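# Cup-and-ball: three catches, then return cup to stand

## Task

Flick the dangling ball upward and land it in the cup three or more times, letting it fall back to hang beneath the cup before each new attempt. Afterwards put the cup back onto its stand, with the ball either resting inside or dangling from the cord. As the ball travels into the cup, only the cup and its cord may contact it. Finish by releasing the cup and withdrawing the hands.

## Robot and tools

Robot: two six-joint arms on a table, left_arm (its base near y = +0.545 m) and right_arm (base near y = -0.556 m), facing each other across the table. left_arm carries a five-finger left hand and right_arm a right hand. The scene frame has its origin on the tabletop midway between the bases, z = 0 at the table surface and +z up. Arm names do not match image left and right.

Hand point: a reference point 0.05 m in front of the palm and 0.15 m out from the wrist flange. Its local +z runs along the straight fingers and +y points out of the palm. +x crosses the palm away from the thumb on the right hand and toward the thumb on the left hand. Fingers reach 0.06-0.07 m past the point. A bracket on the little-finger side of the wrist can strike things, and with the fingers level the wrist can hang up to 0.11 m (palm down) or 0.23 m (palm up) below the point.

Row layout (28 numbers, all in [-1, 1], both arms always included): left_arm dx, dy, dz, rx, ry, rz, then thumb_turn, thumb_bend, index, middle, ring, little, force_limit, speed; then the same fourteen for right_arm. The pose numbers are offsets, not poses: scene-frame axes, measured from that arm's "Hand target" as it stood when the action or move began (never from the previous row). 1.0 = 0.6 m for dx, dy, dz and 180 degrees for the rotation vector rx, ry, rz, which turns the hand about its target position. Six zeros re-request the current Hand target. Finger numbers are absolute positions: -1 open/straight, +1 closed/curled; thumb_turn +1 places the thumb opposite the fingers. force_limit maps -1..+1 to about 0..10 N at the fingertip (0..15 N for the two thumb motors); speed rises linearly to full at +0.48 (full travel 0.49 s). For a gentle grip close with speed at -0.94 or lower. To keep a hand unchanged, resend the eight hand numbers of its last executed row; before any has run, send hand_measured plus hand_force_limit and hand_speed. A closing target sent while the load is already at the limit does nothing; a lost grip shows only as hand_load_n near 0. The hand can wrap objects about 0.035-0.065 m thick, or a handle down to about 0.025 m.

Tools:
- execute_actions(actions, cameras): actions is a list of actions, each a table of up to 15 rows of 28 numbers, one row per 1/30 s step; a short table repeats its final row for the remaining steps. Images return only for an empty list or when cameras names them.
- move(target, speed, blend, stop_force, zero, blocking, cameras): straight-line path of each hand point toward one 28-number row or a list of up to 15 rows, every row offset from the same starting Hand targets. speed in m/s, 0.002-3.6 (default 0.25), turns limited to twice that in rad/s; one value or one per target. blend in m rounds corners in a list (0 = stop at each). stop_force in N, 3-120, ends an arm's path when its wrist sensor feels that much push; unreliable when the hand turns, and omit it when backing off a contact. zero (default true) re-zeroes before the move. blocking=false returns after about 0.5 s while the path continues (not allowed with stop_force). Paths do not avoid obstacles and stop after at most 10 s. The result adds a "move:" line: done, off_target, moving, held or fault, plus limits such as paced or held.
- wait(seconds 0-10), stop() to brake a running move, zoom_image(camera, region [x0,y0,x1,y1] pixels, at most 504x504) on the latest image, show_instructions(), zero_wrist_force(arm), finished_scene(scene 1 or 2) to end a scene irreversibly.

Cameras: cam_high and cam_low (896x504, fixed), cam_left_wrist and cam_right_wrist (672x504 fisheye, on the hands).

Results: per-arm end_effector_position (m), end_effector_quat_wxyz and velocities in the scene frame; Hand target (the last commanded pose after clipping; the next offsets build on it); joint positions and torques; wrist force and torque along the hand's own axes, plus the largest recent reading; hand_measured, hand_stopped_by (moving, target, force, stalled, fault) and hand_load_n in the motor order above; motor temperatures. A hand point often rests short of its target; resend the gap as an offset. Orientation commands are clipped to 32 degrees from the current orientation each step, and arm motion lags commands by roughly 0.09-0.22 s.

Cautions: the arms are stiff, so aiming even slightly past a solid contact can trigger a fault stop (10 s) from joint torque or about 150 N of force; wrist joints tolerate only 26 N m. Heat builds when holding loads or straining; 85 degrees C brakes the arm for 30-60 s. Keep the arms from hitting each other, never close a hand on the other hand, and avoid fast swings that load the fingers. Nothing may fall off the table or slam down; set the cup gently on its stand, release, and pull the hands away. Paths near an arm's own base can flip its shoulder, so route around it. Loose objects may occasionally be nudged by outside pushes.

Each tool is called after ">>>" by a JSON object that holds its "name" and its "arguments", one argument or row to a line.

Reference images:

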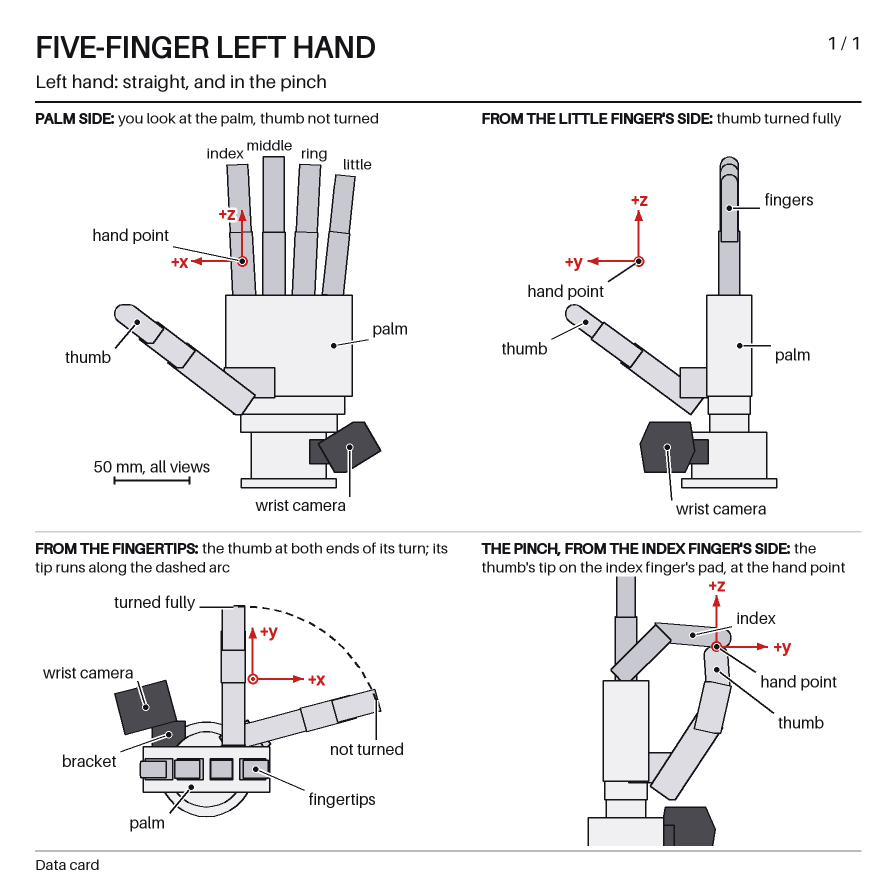

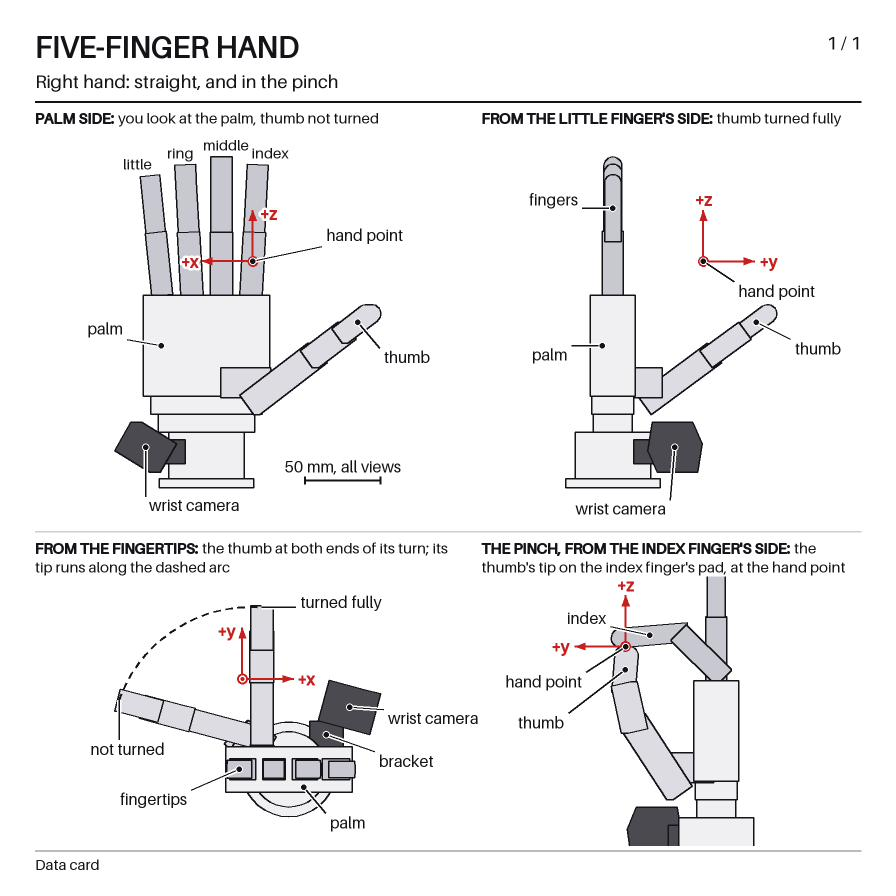

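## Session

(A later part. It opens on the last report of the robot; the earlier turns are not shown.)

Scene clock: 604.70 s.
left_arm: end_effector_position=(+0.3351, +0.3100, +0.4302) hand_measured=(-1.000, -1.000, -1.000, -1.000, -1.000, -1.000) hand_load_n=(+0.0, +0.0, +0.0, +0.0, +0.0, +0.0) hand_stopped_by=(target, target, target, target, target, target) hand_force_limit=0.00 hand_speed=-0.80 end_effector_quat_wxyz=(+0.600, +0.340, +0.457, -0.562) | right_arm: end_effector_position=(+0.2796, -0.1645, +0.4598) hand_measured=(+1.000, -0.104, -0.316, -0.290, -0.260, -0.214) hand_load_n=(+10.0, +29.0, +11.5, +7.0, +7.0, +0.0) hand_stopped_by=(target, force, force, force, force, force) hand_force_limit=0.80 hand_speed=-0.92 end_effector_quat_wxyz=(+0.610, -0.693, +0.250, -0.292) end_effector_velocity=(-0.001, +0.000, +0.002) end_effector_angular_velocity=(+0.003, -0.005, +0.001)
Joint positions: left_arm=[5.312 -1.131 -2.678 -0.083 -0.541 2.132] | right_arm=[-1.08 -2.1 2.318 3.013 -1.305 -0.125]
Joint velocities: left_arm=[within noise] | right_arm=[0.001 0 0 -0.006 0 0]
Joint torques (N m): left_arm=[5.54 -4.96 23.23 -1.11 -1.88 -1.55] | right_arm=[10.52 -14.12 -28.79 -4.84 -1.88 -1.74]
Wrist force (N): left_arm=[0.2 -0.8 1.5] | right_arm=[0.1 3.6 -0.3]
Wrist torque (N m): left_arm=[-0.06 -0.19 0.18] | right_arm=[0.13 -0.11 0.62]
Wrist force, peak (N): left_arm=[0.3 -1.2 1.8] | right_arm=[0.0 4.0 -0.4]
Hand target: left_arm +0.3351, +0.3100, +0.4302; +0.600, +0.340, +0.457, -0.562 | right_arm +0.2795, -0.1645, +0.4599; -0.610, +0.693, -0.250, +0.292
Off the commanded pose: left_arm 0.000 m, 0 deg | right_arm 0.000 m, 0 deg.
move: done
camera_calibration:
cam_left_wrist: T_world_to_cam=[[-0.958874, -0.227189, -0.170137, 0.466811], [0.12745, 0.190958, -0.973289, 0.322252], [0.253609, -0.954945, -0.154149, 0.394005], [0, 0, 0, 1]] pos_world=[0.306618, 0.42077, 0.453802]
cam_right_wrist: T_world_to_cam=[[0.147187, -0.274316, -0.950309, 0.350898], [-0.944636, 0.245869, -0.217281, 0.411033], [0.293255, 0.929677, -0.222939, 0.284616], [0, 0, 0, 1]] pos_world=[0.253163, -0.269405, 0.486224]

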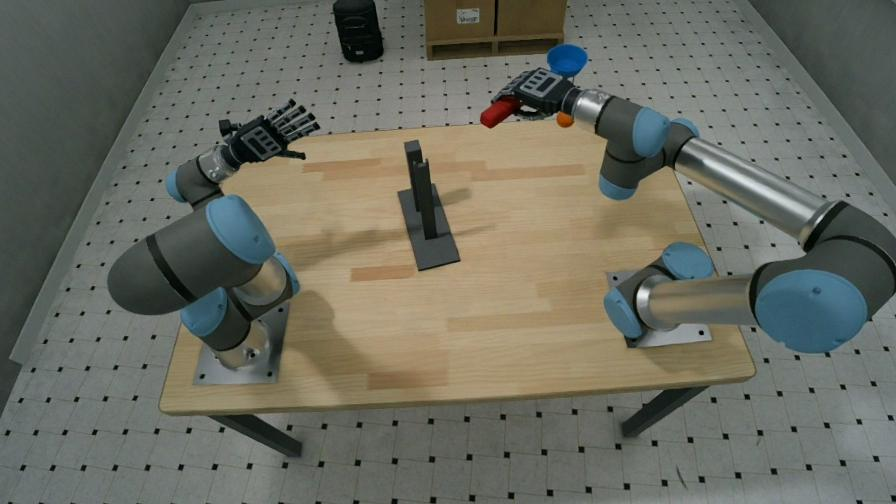

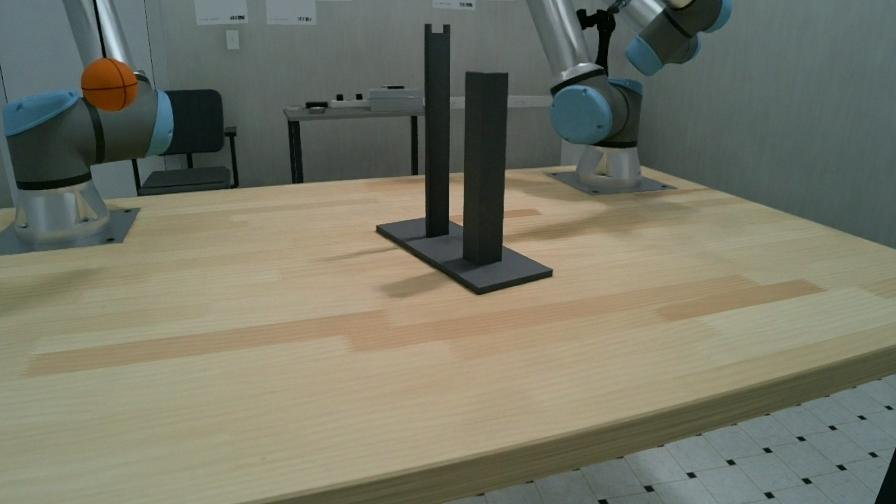

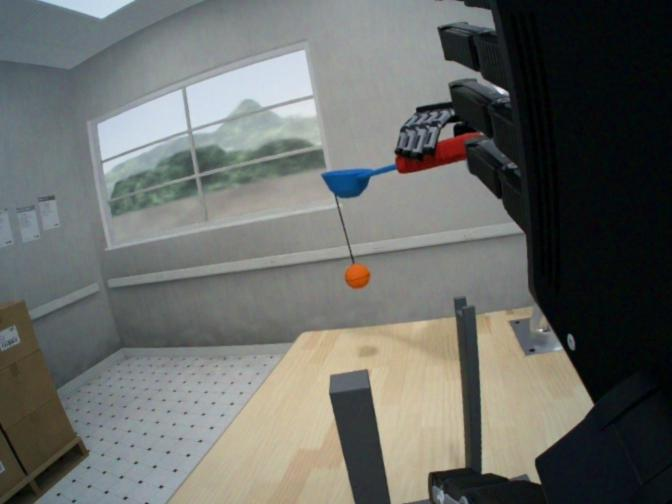

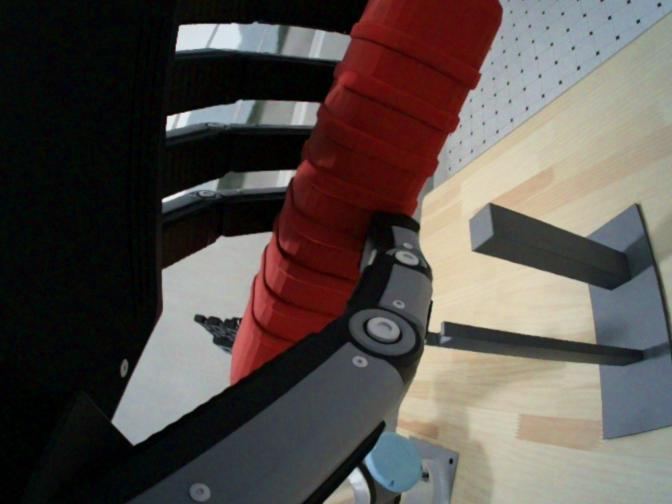

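>>> {"name": "move", "arguments": {
  "target": [0,0,0,0,0,0,-1,-1,-1,-1,-1,-1,0,-0.8, 0,0,-0.2833,0,0,0, 1,0.22,0.32,0.32,0.32,0.32,0.8,-0.92],
  "speed": 0.12
}}

>>> {"name": "wait", "arguments": {
  "seconds": 1.5,
  "cameras": ["cam_high","cam_low","cam_left_wrist"]
}}

>>> {"name": "zoom_image", "arguments": {
  "camera": "cam_left_wrist",
  "region": [290, 180, 510, 400]
}}

>>> {"name": "zoom_image", "arguments": {
  "camera": "cam_low",
  "region": [0, 100, 300, 300]
}}

>>> {"name": "zoom_image", "arguments": {
  "camera": "cam_high",
  "region": [460, 30, 660, 180]
}}

Scene clock: 608.77 s.
left_arm: end_effector_position=(+0.3351, +0.3100, +0.4302) hand_measured=(-1.000, -1.000, -1.000, -1.000, -1.000, -1.000) hand_load_n=(+0.0, +0.0, +0.0, +0.0, +0.0, +0.0) hand_stopped_by=(target, target, target, target, target, target) hand_force_limit=0.00 hand_speed=-0.80 end_effector_quat_wxyz=(+0.600, +0.340, +0.457, -0.562) | right_arm: end_effector_position=(+0.2795, -0.1645, +0.2900) hand_measured=(+1.000, -0.098, -0.316, -0.290, -0.260, -0.214) hand_load_n=(+0.0, +0.0, +0.0, +0.0, +0.0, +0.0) hand_stopped_by=(target, force, force, force, force, force) hand_force_limit=0.80 hand_speed=-0.92 end_effector_quat_wxyz=(+0.610, -0.693, +0.249, -0.292)
Joint positions: left_arm=[5.312 -1.131 -2.678 -0.083 -0.541 2.132] | right_arm=[-1.08 -1.754 2.648 2.337 -1.305 -0.125]
Joint torques (N m): left_arm=[5.79 -5.43 23.45 -1.07 -2.01 -1.33] | right_arm=[12.17 4.71 -23.36 -3.94 -1.12 2.13]
Wrist force (N): left_arm=[0.7 -0.7 1.8] | right_arm=[0.7 -0.8 -0.6]
Wrist torque (N m): left_arm=[-0.07 -0.26 0.21] | right_arm=[0.03 -0.07 0.10]
Wrist force, peak (N): left_arm=[0.4 -0.7 2.0] | right_arm=[0.1 5.0 -0.7]
Hand target: left_arm +0.3351, +0.3100, +0.4302; +0.600, +0.340, +0.457, -0.562 | right_arm +0.2795, -0.1645, +0.2899; -0.610, +0.693, -0.250, +0.292
Off the commanded pose: left_arm 0.000 m, 0 deg | right_arm 0.000 m, 0 deg.
move: done

Scene clock: 610.27 s.
left_arm: end_effector_position=(+0.3351, +0.3100, +0.4302) hand_measured=(-1.000, -1.000, -1.000, -1.000, -1.000, -1.000) hand_load_n=(+0.0, +0.0, +0.0, -0.5, +0.0, -0.5) hand_stopped_by=(target, target, target, target, target, target) hand_force_limit=0.00 hand_speed=-0.80 end_effector_quat_wxyz=(+0.600, +0.340, +0.457, -0.562) | right_arm: end_effector_position=(+0.2795, -0.1645, +0.2899) hand_measured=(+1.000, -0.098, -0.316, -0.290, -0.260, -0.214) hand_load_n=(+0.0, +0.0, +0.0, +0.0, +0.0, +0.0) hand_stopped_by=(target, force, force, force, force, force) hand_force_limit=0.80 hand_speed=-0.92 end_effector_quat_wxyz=(+0.610, -0.693, +0.250, -0.292)
Joint positions: left_arm=[5.312 -1.131 -2.678 -0.083 -0.541 2.132] | right_arm=[-1.08 -1.754 2.648 2.337 -1.305 -0.125]
Joint torques (N m): left_arm=[5.42 -4.4 23.93 -1.11 -2.16 -1.55] | right_arm=[11.25 4.67 -11.97 -3.41 1.26 2.15]
Wrist force (N): left_arm=[0.3 -0.6 1.5] | right_arm=[0.4 -0.6 -0.7]
Wrist torque (N m): left_arm=[-0.03 -0.22 0.18] | right_arm=[0.08 -0.02 0.09]
Wrist force, peak (N): left_arm=[0.7 -0.6 1.8] | right_arm=[0.9 -0.7 -0.9]
Hand target: left_arm +0.3351, +0.3100, +0.4302; +0.600, +0.340, +0.457, -0.562 | right_arm +0.2795, -0.1645, +0.2899; -0.610, +0.693, -0.250, +0.292
Off the commanded pose: left_arm 0.000 m, 0 deg | right_arm 0.000 m, 0 deg.
wait: 1.50 s; at rest by 0.17 s
camera_calibration:
cam_left_wrist: T_world_to_cam=[[-0.958874, -0.227189, -0.170137, 0.466811], [0.12745, 0.190958, -0.973289, 0.322252], [0.253609, -0.954945, -0.154149, 0.394005], [0, 0, 0, 1]] pos_world=[0.306618, 0.42077, 0.453802]
Images, in order (width x height): cam_high 896x504, cam_low 896x504, cam_left_wrist 672x504.

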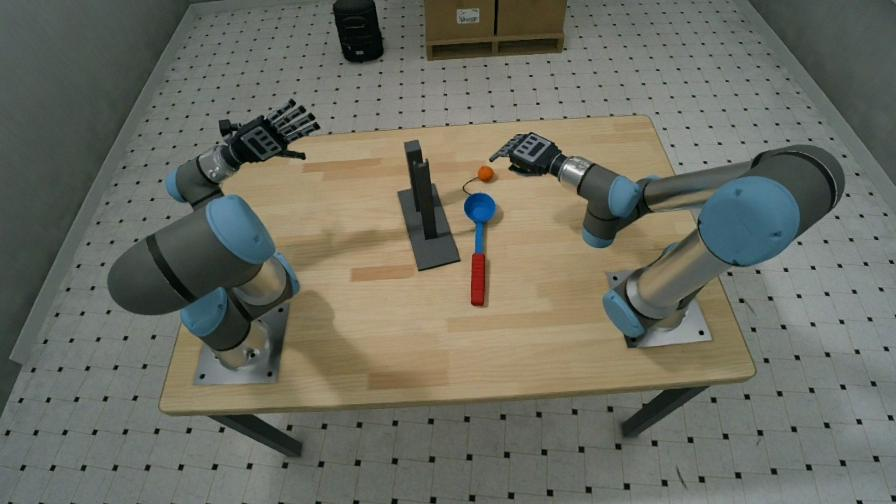

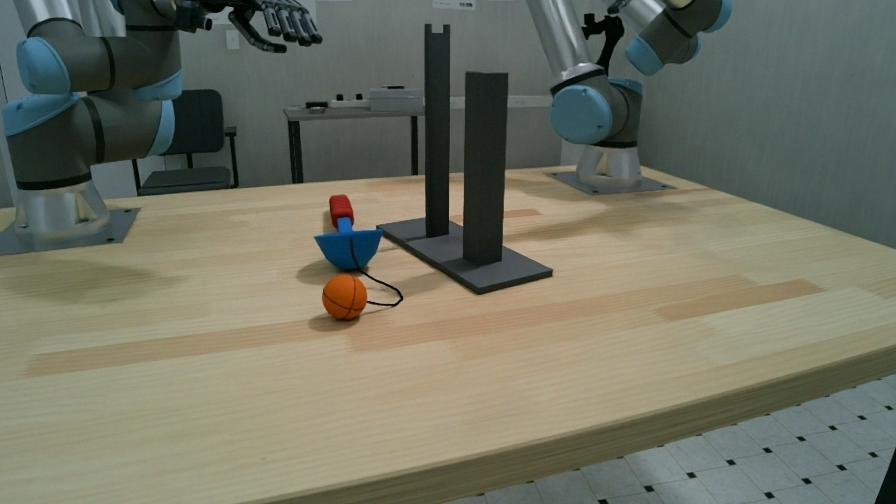

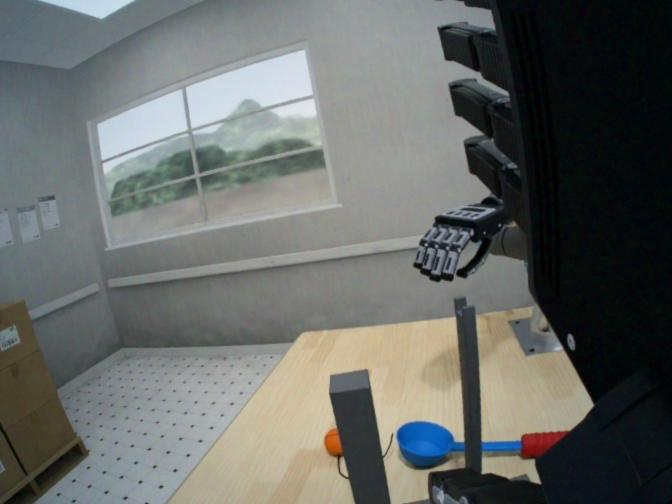

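Scaled by 2.291 from the camera's 672x504 image, which has a finer 960x720 frame.

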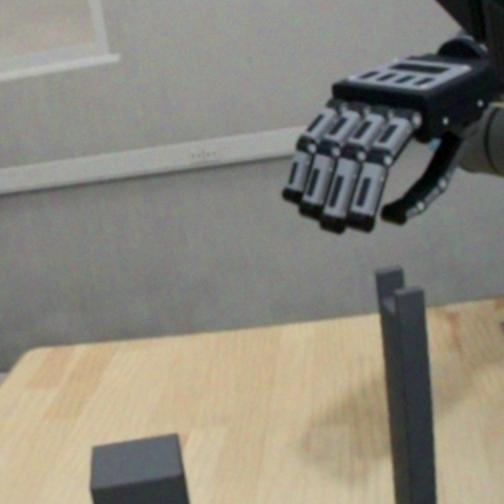

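Scaled by 1.680 from the camera's 896x504 image, which has a finer 1280x720 frame.

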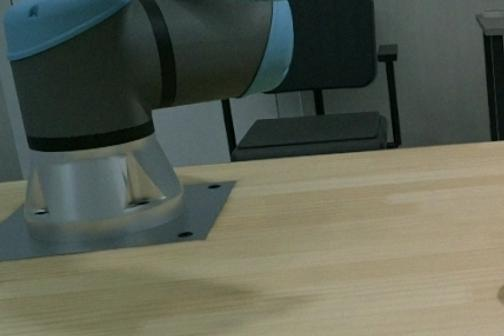

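Scaled by 2.520 from the camera's 896x504 image, which has a finer 1280x720 frame.

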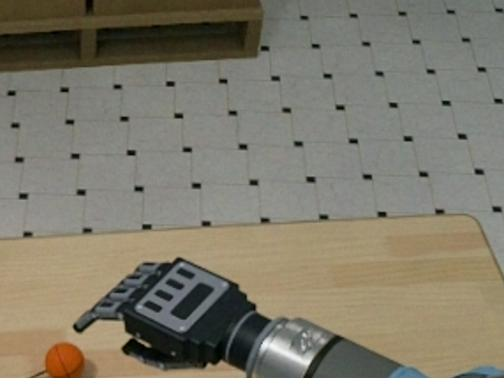

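>>> {"name": "move", "arguments": {
  "target": [
    [0,0,0,0,0,0,-1,-1,-1,-1,-1,-1,0,-0.8, 0,0,0.05,0,0,0, 1,-1,-1,-1,-1,-1,0.8,0],
    [0,0,0,0,0,0,-1,-1,-1,-1,-1,-1,0,-0.8, -0.2825,0.0075,0.0,-0.2015,0.0997,0.1798, 1,-1,-1,-1,-1,-1,0.8,0]
  ],
  "speed": 0.2,
  "blend": 0.02,
  "cameras": ["cam_high","cam_low","cam_right_wrist"]
}}

>>> {"name": "zoom_image", "arguments": {
  "camera": "cam_low",
  "region": [280, 180, 440, 340]
}}

Scene clock: 621.27 s.
left_arm: end_effector_position=(+0.3351, +0.3100, +0.4302) hand_measured=(-1.000, -1.000, -1.000, -1.000, -1.000, -1.000) hand_load_n=(+0.0, +0.0, +0.0, +0.0, +0.0, +0.0) hand_stopped_by=(target, target, target, target, target, target) hand_force_limit=0.00 hand_speed=-0.80 end_effector_quat_wxyz=(+0.600, +0.340, +0.457, -0.562) | right_arm: end_effector_position=(+0.1100, -0.1599, +0.2899) hand_measured=(+1.000, -1.000, -1.000, -1.000, -1.000, -1.000) hand_load_n=(+0.5, +0.0, +0.0, +0.0, -0.5, -0.5) hand_stopped_by=(target, target, target, target, target, target) hand_force_limit=0.80 hand_speed=0.00 end_effector_quat_wxyz=(+0.379, -0.922, +0.038, -0.068)
Joint positions: left_arm=[5.312 -1.131 -2.678 -0.083 -0.541 2.132] | right_arm=[-0.794 -2.128 2.325 3.806 -1.188 -0.547]
Joint torques (N m): left_arm=[4.59 -5.78 24.01 -1.01 -2.1 -1.36] | right_arm=[1.09 -12.95 -16.71 -1.06 2.5 1.73]
Wrist force (N): left_arm=[0.3 -0.8 1.8] | right_arm=[0.5 -0.2 0.1]
Wrist torque (N m): left_arm=[-0.07 -0.20 0.18] | right_arm=[0.07 -0.10 -0.01]
Wrist force, peak (N): left_arm=[0.9 -0.9 1.8] | right_arm=[1.1 -2.4 -0.9]
Hand target: left_arm +0.3351, +0.3100, +0.4302; +0.600, +0.340, +0.457, -0.562 | right_arm +0.1100, -0.1600, +0.2899; -0.379, +0.922, -0.038, +0.068
Off the commanded pose: left_arm 0.000 m, 0 deg | right_arm 0.000 m, 0 deg.
move: done; blend cut to 0.015 m at target 1
camera_calibration:
cam_right_wrist: T_world_to_cam=[[0.178737, -0.724629, -0.665557, 0.057624], [-0.927025, -0.350679, 0.132849, 0.0141034], [-0.329663, 0.593243, -0.734428, 0.455281], [0, 0, 0, 1]] pos_world=[0.152864, -0.223391, 0.37085]
Images, in order (width x height): cam_high 896x504, cam_low 896x504, cam_right_wrist 672x504.

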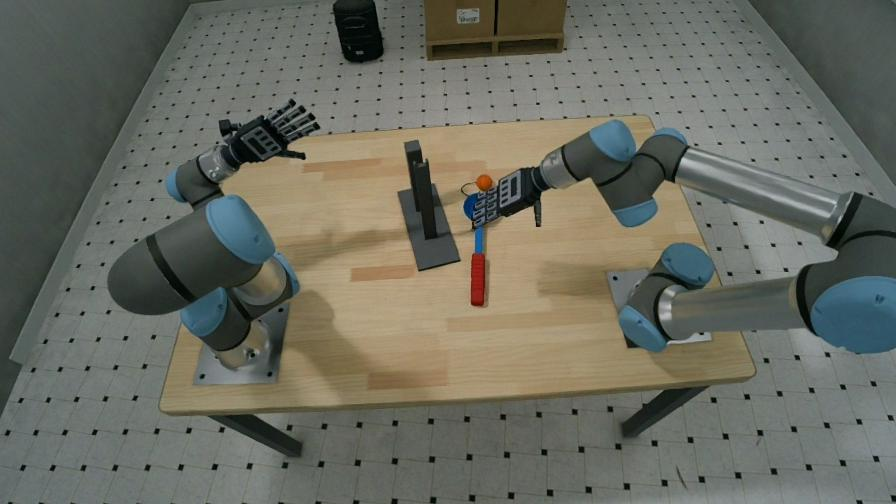

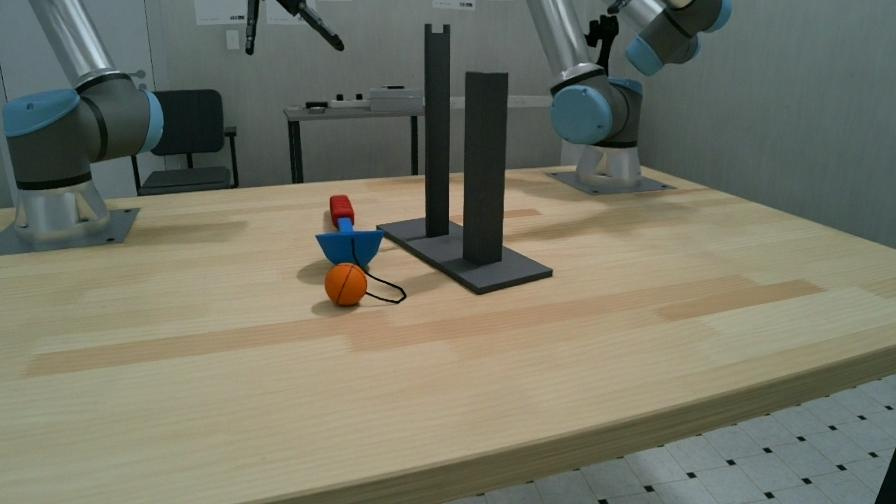

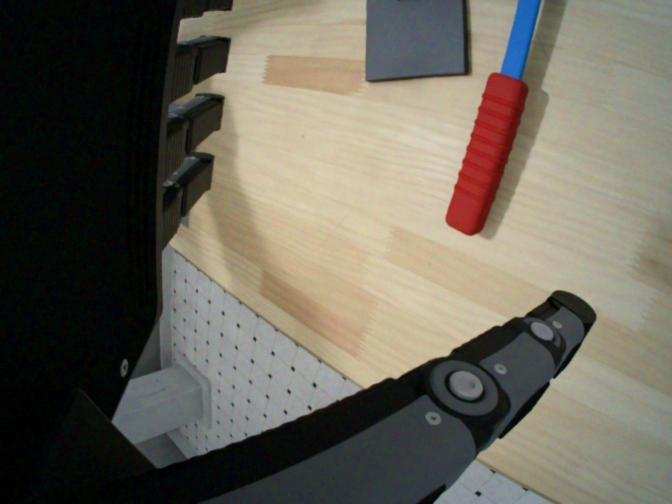

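Scaled by 3.150 from the camera's 896x504 image, which has a finer 1280x720 frame.

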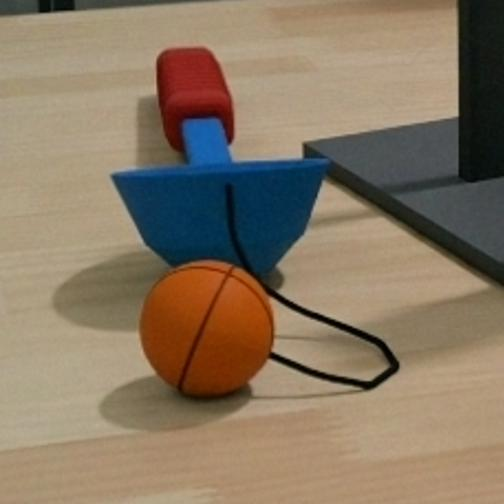

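>>> {"name": "move", "arguments": {
  "target": [0,0,0,0,0,0,-1,-1,-1,-1,-1,-1,0,-0.8, 0.0263,0.1368,-0.3537,0.0551,-0.0069,0.0167, 1,-0.16,-0.76,-0.76,-0.76,-0.76,0.8,0],
  "speed": 0.15,
  "cameras": ["cam_high","cam_low","cam_right_wrist","cam_left_wrist"]
}}

>>> {"name": "zoom_image", "arguments": {
  "camera": "cam_low",
  "region": [240, 120, 440, 280]
}}

>>> {"name": "zoom_image", "arguments": {
  "camera": "cam_high",
  "region": [410, 170, 610, 330]
}}

Scene clock: 632.67 s.
left_arm: end_effector_position=(+0.3351, +0.3100, +0.4302) hand_measured=(-1.000, -1.000, -1.000, -1.000, -1.000, -1.000) hand_load_n=(+0.0, +0.0, +0.0, +0.0, +0.0, +0.0) hand_stopped_by=(target, target, target, target, target, target) hand_force_limit=0.00 hand_speed=-0.80 end_effector_quat_wxyz=(+0.600, +0.340, +0.457, -0.562) | right_arm: end_effector_position=(+0.1257, -0.0778, +0.0777) hand_measured=(+1.000, -0.160, -0.760, -0.760, -0.760, -0.760) hand_load_n=(+0.0, +0.0, +0.0, +0.0, +0.0, +0.0) hand_stopped_by=(target, target, target, target, target, target) hand_force_limit=0.80 hand_speed=0.00 end_effector_quat_wxyz=(-0.459, +0.886, -0.016, +0.064)
Joint positions: left_arm=[5.312 -1.131 -2.678 -0.083 -0.541 2.132] | right_arm=[-0.73 -1.294 2.576 2.544 -1.125 -0.46]
Joint torques (N m): left_arm=[5 -4.42 23.14 -1.17 -2.16 -1.5] | right_arm=[-10.16 -8.53 1.9 -4.5 -1.62 -1.89]
Wrist force (N): left_arm=[0.5 -0.6 1.8] | right_arm=[0.9 -0.1 -0.6]
Wrist torque (N m): left_arm=[-0.04 -0.23 0.20] | right_arm=[0.14 -0.11 0.01]
Wrist force, peak (N): left_arm=[0.5 -0.7 2.2] | right_arm=[0.6 -1.4 -1.3]
Hand target: left_arm +0.3351, +0.3100, +0.4302; +0.600, +0.340, +0.457, -0.562 | right_arm +0.1257, -0.0779, +0.0777; -0.459, +0.886, -0.016, +0.064
Off the commanded pose: left_arm 0.000 m, 0 deg | right_arm 0.000 m, 0 deg.
move: done
camera_calibration:
cam_left_wrist: T_world_to_cam=[[-0.958874, -0.227189, -0.170137, 0.466811], [0.12745, 0.190958, -0.973289, 0.322252], [0.253609, -0.954945, -0.154149, 0.394005], [0, 0, 0, 1]] pos_world=[0.306618, 0.42077, 0.453802]
cam_right_wrist: T_world_to_cam=[[0.228966, -0.588796, -0.775173, -0.0141252], [-0.908771, -0.414691, 0.0465578, 0.0850419], [-0.34887, 0.693795, -0.630031, 0.257919], [0, 0, 0, 1]] pos_world=[0.170498, -0.151994, 0.147588]

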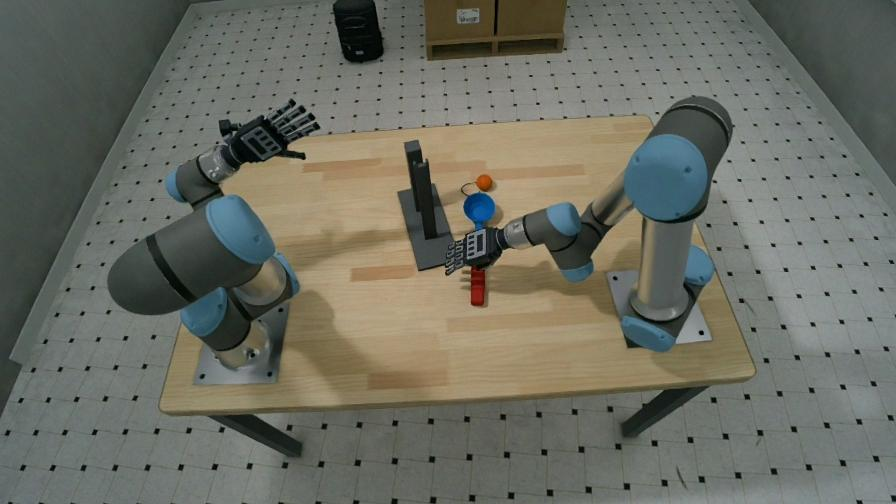

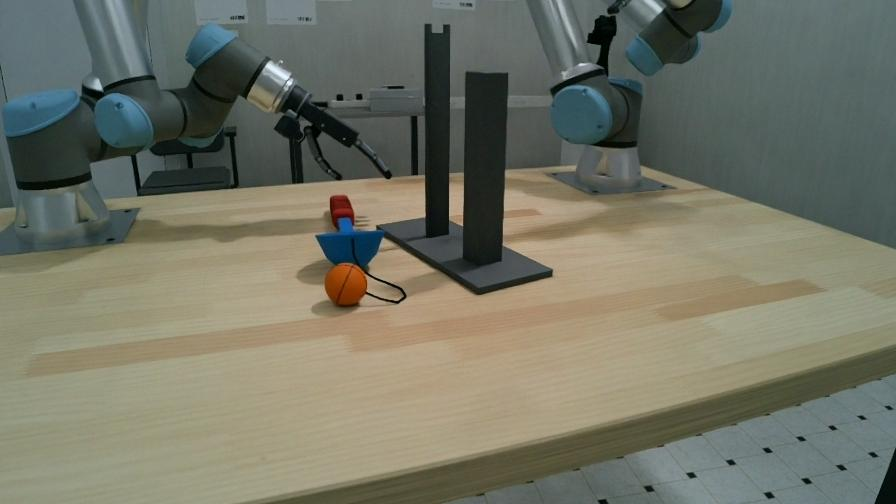

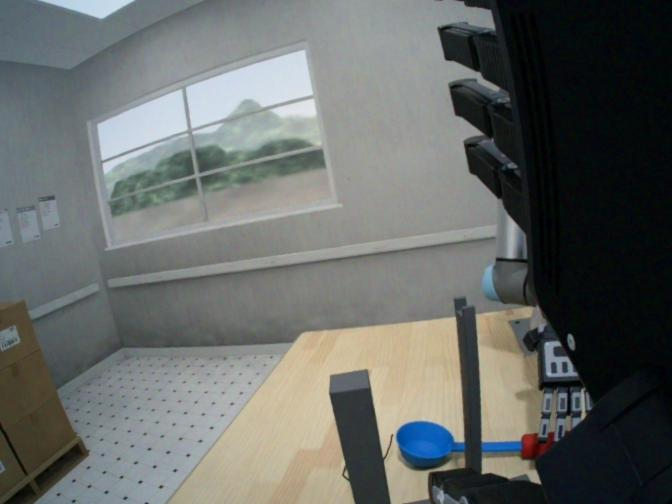

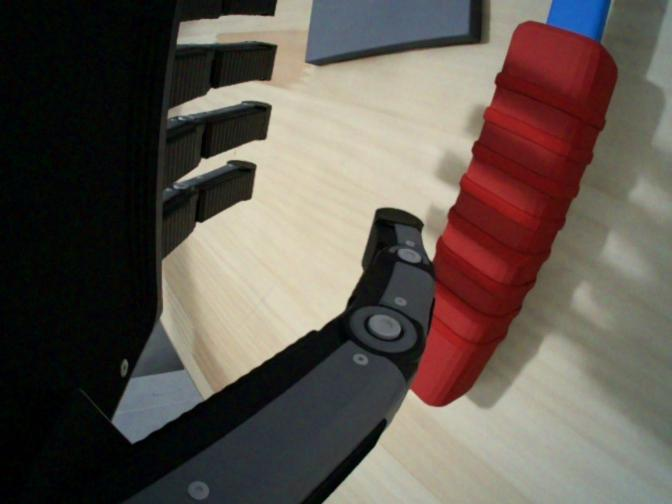

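Scaled by 2.520 from the camera's 896x504 image, which has a finer 1280x720 frame.

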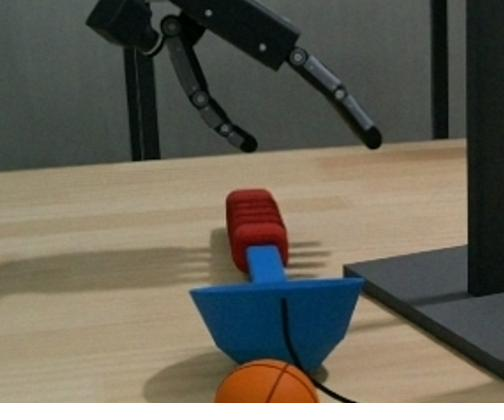

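Scaled by 2.520 from the camera's 896x504 image, which has a finer 1280x720 frame.

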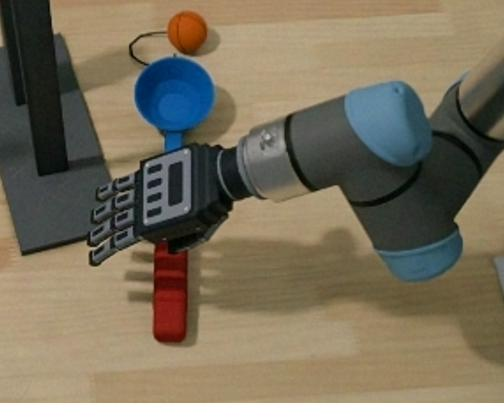

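>>> {"name": "move", "arguments": {
  "target": [0,0,0,0,0,0,-1,-1,-1,-1,-1,-1,0,-0.8, -0.004,-0.0572,-0.0817,0,0,0, 1,-0.16,-0.76,-0.76,-0.76,-0.76,0.8,0],
  "speed": 0.06,
  "stop_force": 6,
  "cameras": ["cam_low","cam_left_wrist","cam_right_wrist"]
}}

>>> {"name": "zoom_image", "arguments": {
  "camera": "cam_low",
  "region": [270, 140, 430, 280]
}}

Scene clock: 636.40 s.
left_arm: end_effector_position=(+0.3351, +0.3100, +0.4302) hand_measured=(-1.000, -1.000, -1.000, -1.000, -1.000, -1.000) hand_load_n=(+0.0, +0.0, +0.0, +0.5, +0.0, +0.0) hand_stopped_by=(target, target, target, target, target, target) hand_force_limit=0.00 hand_speed=-0.80 end_effector_quat_wxyz=(+0.600, +0.340, +0.457, -0.562) | right_arm: end_effector_position=(+0.1234, -0.1122, +0.0287) hand_measured=(+1.000, -0.160, -0.760, -0.760, -0.760, -0.760) hand_load_n=(+0.0, +0.0, +0.0, -0.5, +0.0, +0.0) hand_stopped_by=(target, target, target, target, target, target) hand_force_limit=0.80 hand_speed=0.00 end_effector_quat_wxyz=(-0.459, +0.886, -0.016, +0.064)
Joint positions: left_arm=[5.312 -1.131 -2.678 -0.083 -0.541 2.132] | right_arm=[-0.81 -1.094 2.682 2.265 -1.064 -0.518]
Joint torques (N m): left_arm=[4.73 -4.87 23.81 -1.21 -2 -1.44] | right_arm=[11.85 -17.01 -14.73 -4.14 -1.49 2.22]
Wrist force (N): left_arm=[0.7 -0.5 1.6] | right_arm=[0.6 -0.5 -0.4]
Wrist torque (N m): left_arm=[-0.02 -0.26 0.20] | right_arm=[0.07 -0.08 0.07]
Wrist force, peak (N): left_arm=[0.6 -0.7 2.0] | right_arm=[1.3 -0.4 -0.3]
Hand target: left_arm +0.3351, +0.3100, +0.4302; +0.600, +0.340, +0.457, -0.562 | right_arm +0.1233, -0.1122, +0.0287; -0.459, +0.886, -0.016, +0.064
Off the commanded pose: left_arm 0.000 m, 0 deg | right_arm 0.000 m, 0 deg.
move: done
camera_calibration:
cam_left_wrist: T_world_to_cam=[[-0.958874, -0.227189, -0.170137, 0.466811], [0.12745, 0.190958, -0.973289, 0.322252], [0.253609, -0.954945, -0.154149, 0.394005], [0, 0, 0, 1]] pos_world=[0.306618, 0.42077, 0.453802]
cam_right_wrist: T_world_to_cam=[[0.228918, -0.588884, -0.775121, -0.0718274], [-0.908792, -0.414638, 0.046618, 0.0708839], [-0.348847, 0.693752, -0.630091, 0.250072], [0, 0, 0, 1]] pos_world=[0.168098, -0.186395, 0.0985885]
Images, in order (width x height): cam_low 896x504, cam_left_wrist 672x504, cam_right_wrist 672x504.

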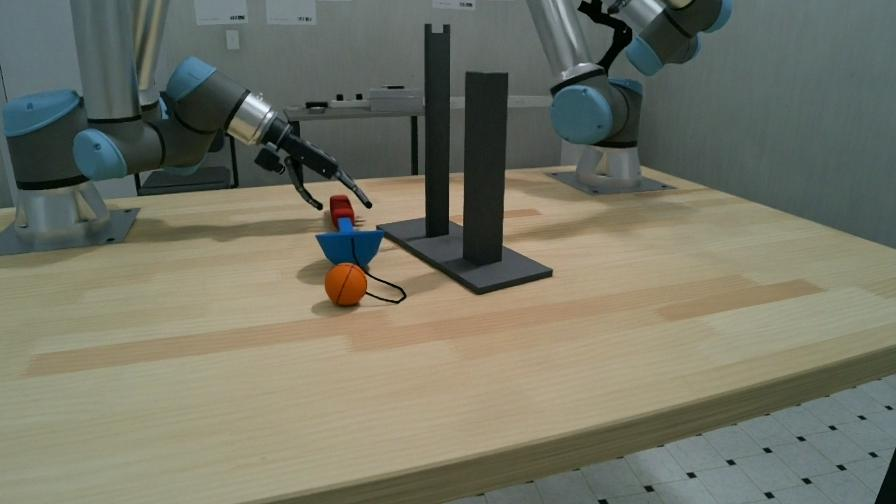

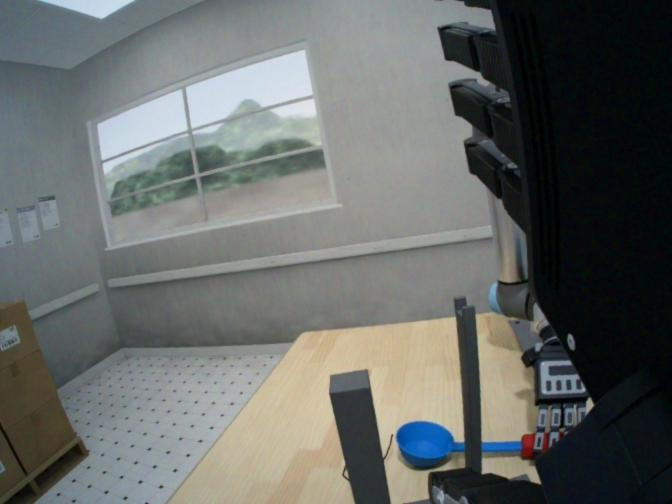

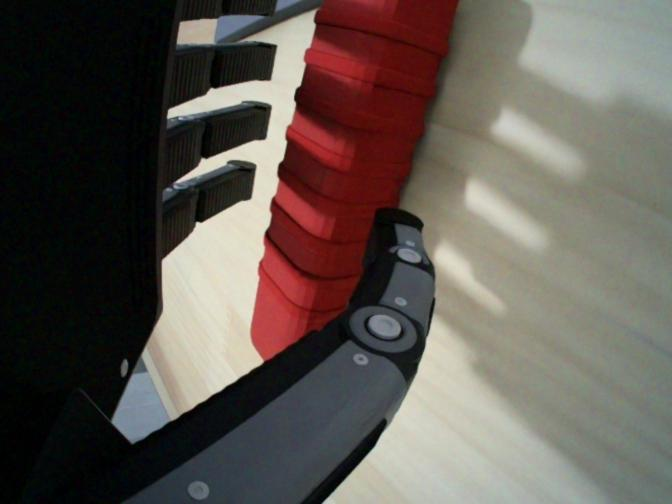

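Scaled by 3.150 from the camera's 896x504 image, which has a finer 1280x720 frame.

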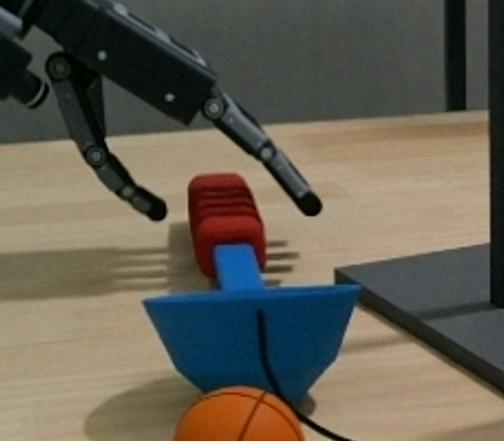

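>>> {"name": "move", "arguments": {
  "target": [0,0,0,0,0,0,-1,-1,-1,-1,-1,-1,0,-0.8, 0.0017,0.0233,-0.0067,0,0,0, 1,-0.16,-0.6,-0.6,-0.6,-0.6,0,-0.4],
  "speed": 0.04,
  "stop_force": 6
}}

>>> {"name": "move", "arguments": {
  "target": [0,0,0,0,0,0,-1,-1,-1,-1,-1,-1,0,-0.8, 0,0,0,0,0,0, 1,-0.16,-0.1,-0.1,-0.1,-0.1,-0.4,-0.85],
  "speed": 0.05
}}

>>> {"name": "wait", "arguments": {
  "seconds": 1.0,
  "cameras": ["cam_low","cam_left_wrist","cam_right_wrist"]
}}

>>> {"name": "zoom_image", "arguments": {
  "camera": "cam_low",
  "region": [270, 140, 430, 280]
}}

Scene clock: 639.23 s.
left_arm: end_effector_position=(+0.3351, +0.3100, +0.4302) hand_measured=(-1.000, -1.000, -1.000, -1.000, -1.000, -1.000) hand_load_n=(+0.0, +0.0, +0.0, +0.0, +0.0, +0.5) hand_stopped_by=(target, target, target, target, target, target) hand_force_limit=0.00 hand_speed=-0.80 end_effector_quat_wxyz=(+0.600, +0.340, +0.457, -0.562) | right_arm: end_effector_position=(+0.1243, -0.0986, +0.0248) hand_measured=(+1.000, -0.160, -0.600, -0.600, -0.600, -0.600) hand_load_n=(+0.0, +0.0, +0.0, +0.0, +0.0, -0.5) hand_stopped_by=(target, target, target, target, target, target) hand_force_limit=0.00 hand_speed=-0.40 end_effector_quat_wxyz=(-0.459, +0.886, -0.016, +0.064)
Joint positions: left_arm=[5.312 -1.131 -2.678 -0.083 -0.541 2.132] | right_arm=[-0.776 -1.071 2.641 2.271 -1.09 -0.493]
Joint torques (N m): left_arm=[6.37 -4.57 23.56 -1.1 -2.02 -1.37] | right_arm=[-10.78 -35.23 8.61 -4.39 2.61 -1.37]
Wrist force (N): left_arm=[0.3 -0.9 1.6] | right_arm=[1.1 -0.3 -0.5]
Wrist torque (N m): left_arm=[-0.08 -0.19 0.19] | right_arm=[0.10 -0.17 0.10]
Wrist force, peak (N): left_arm=[0.6 -0.9 2.0] | right_arm=[1.5 -2.6 -8.7]
Hand target: left_arm +0.3351, +0.3100, +0.4302; +0.600, +0.340, +0.457, -0.562 | right_arm +0.1243, -0.0986, +0.0248; -0.459, +0.886, -0.016, +0.064
Off the commanded pose: left_arm 0.000 m, 0 deg | right_arm 0.000 m, 0 deg.
move: contact (right_arm)

Scene clock: 640.33 s.
left_arm: end_effector_position=(+0.3351, +0.3100, +0.4302) hand_measured=(-1.000, -1.000, -1.000, -1.000, -1.000, -1.000) hand_load_n=(+0.0, +0.0, +0.0, +0.0, +0.0, +0.0) hand_stopped_by=(target, target, target, target, target, target) hand_force_limit=0.00 hand_speed=-0.80 end_effector_quat_wxyz=(+0.600, +0.340, +0.457, -0.562) | right_arm: end_effector_position=(+0.1243, -0.0986, +0.0248) hand_measured=(+1.000, -0.160, -0.256, -0.268, -0.268, -0.254) hand_load_n=(+1.5, +5.0, +9.0, +0.5, +0.5, +3.5) hand_stopped_by=(target, target, force, force, force, force) hand_force_limit=-0.40 hand_speed=-0.85 end_effector_quat_wxyz=(-0.459, +0.886, -0.016, +0.064)
Joint positions: left_arm=[5.312 -1.131 -2.678 -0.083 -0.541 2.132] | right_arm=[-0.776 -1.071 2.641 2.271 -1.09 -0.493]
Joint torques (N m): left_arm=[5.81 -4.69 22.79 -1.04 -2.04 -1.39] | right_arm=[-9.77 -32.23 7.33 -2.81 1.76 -1.56]
Wrist force (N): left_arm=[0.5 -0.7 1.4] | right_arm=[2.0 -5.5 -0.7]
Wrist torque (N m): left_arm=[-0.05 -0.24 0.20] | right_arm=[0.02 -0.02 -0.02]
Wrist force, peak (N): left_arm=[0.5 -1.0 1.8] | right_arm=[2.2 -6.1 -0.5]
Hand target: left_arm +0.3351, +0.3100, +0.4302; +0.600, +0.340, +0.457, -0.562 | right_arm +0.1243, -0.0986, +0.0248; -0.459, +0.886, -0.016, +0.064
Off the commanded pose: left_arm 0.000 m, 0 deg | right_arm 0.000 m, 0 deg.
move: done

Scene clock: 641.33 s.
left_arm: end_effector_position=(+0.3351, +0.3100, +0.4302) hand_measured=(-1.000, -1.000, -1.000, -1.000, -1.000, -1.000) hand_load_n=(+0.0, +0.0, +0.0, +0.0, +0.0, +0.0) hand_stopped_by=(target, target, target, target, target, target) hand_force_limit=0.00 hand_speed=-0.80 end_effector_quat_wxyz=(+0.600, +0.340, +0.457, -0.562) | right_arm: end_effector_position=(+0.1243, -0.0986, +0.0248) hand_measured=(+1.000, -0.160, -0.256, -0.268, -0.268, -0.254) hand_load_n=(+1.0, +5.0, +9.0, +0.0, +0.5, +3.5) hand_stopped_by=(target, target, force, force, force, force) hand_force_limit=-0.40 hand_speed=-0.85 end_effector_quat_wxyz=(-0.459, +0.886, -0.016, +0.064)
Joint positions: left_arm=[5.312 -1.131 -2.678 -0.083 -0.541 2.132] | right_arm=[-0.776 -1.071 2.641 2.271 -1.09 -0.493]
Joint torques (N m): left_arm=[6.01 -4.82 22.64 -1.04 -1.96 -1.29] | right_arm=[-8.71 -23.64 5.11 0.18 0.17 -1.22]
Wrist force (N): left_arm=[0.8 -0.6 1.5] | right_arm=[1.9 -5.4 -0.6]
Wrist torque (N m): left_arm=[-0.03 -0.28 0.22] | right_arm=[0.03 -0.01 -0.01]
Wrist force, peak (N): left_arm=[0.5 -1.0 1.8] | right_arm=[2.0 -5.7 -0.9]
Hand target: left_arm +0.3351, +0.3100, +0.4302; +0.600, +0.340, +0.457, -0.562 | right_arm +0.1243, -0.0986, +0.0248; -0.459, +0.886, -0.016, +0.064
Off the commanded pose: left_arm 0.000 m, 0 deg | right_arm 0.000 m, 0 deg.
wait: 1.00 s; at rest by 0.17 s
camera_calibration:
cam_left_wrist: T_world_to_cam=[[-0.958874, -0.227189, -0.170137, 0.466811], [0.12745, 0.190958, -0.973289, 0.322252], [0.253609, -0.954945, -0.154149, 0.394005], [0, 0, 0, 1]] pos_world=[0.306618, 0.42077, 0.453802]
cam_right_wrist: T_world_to_cam=[[0.228912, -0.588821, -0.77517, -0.0670538], [-0.908785, -0.414655, 0.0466035, 0.0776108], [-0.348869, 0.693795, -0.630031, 0.238533], [0, 0, 0, 1]] pos_world=[0.169098, -0.172794, 0.0946883]
Images, in order (width x height): cam_low 896x504, cam_left_wrist 672x504, cam_right_wrist 672x504.

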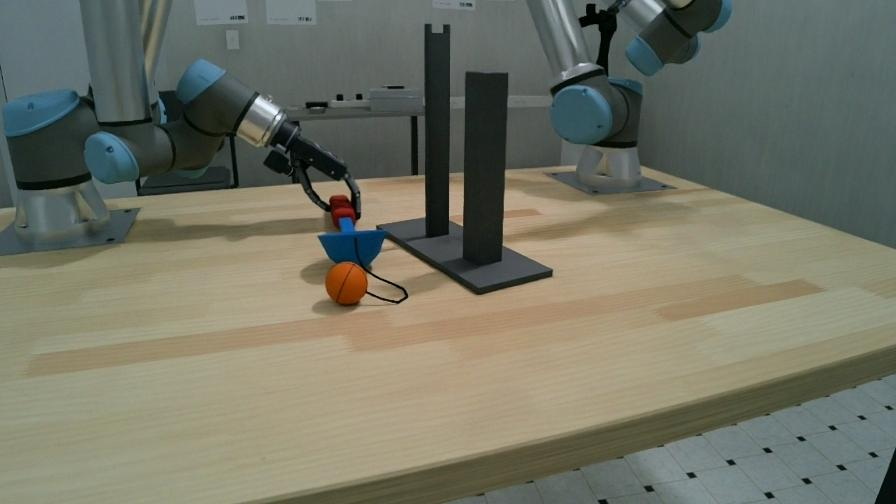

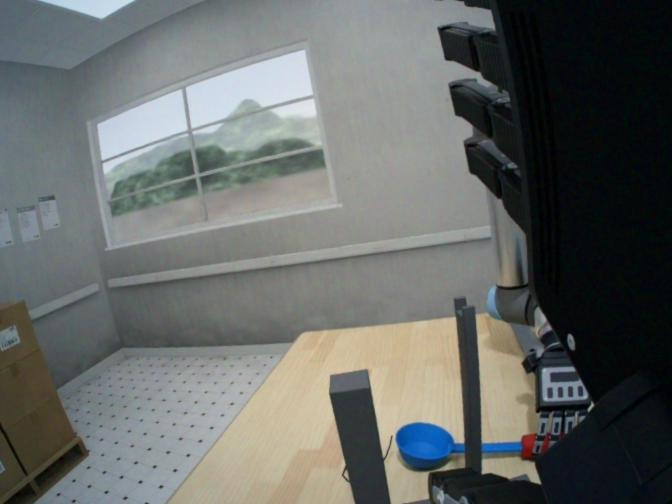

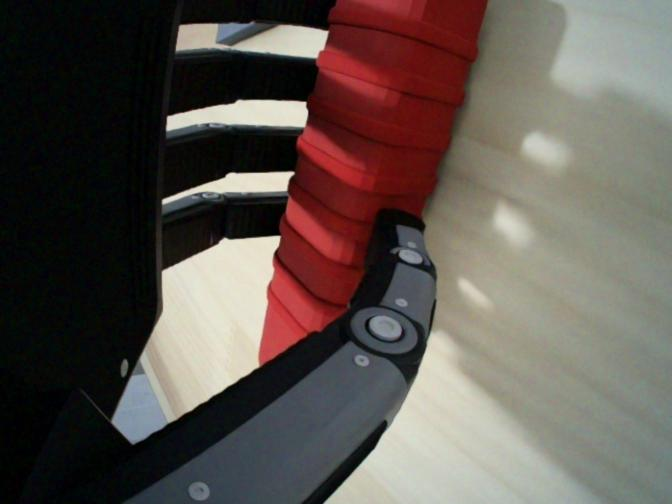

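Scaled by 3.150 from the camera's 896x504 image, which has a finer 1280x720 frame.

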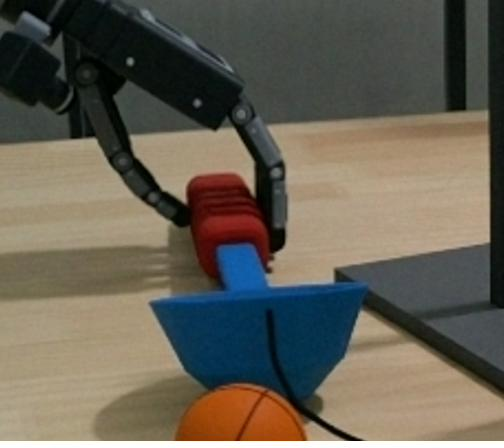

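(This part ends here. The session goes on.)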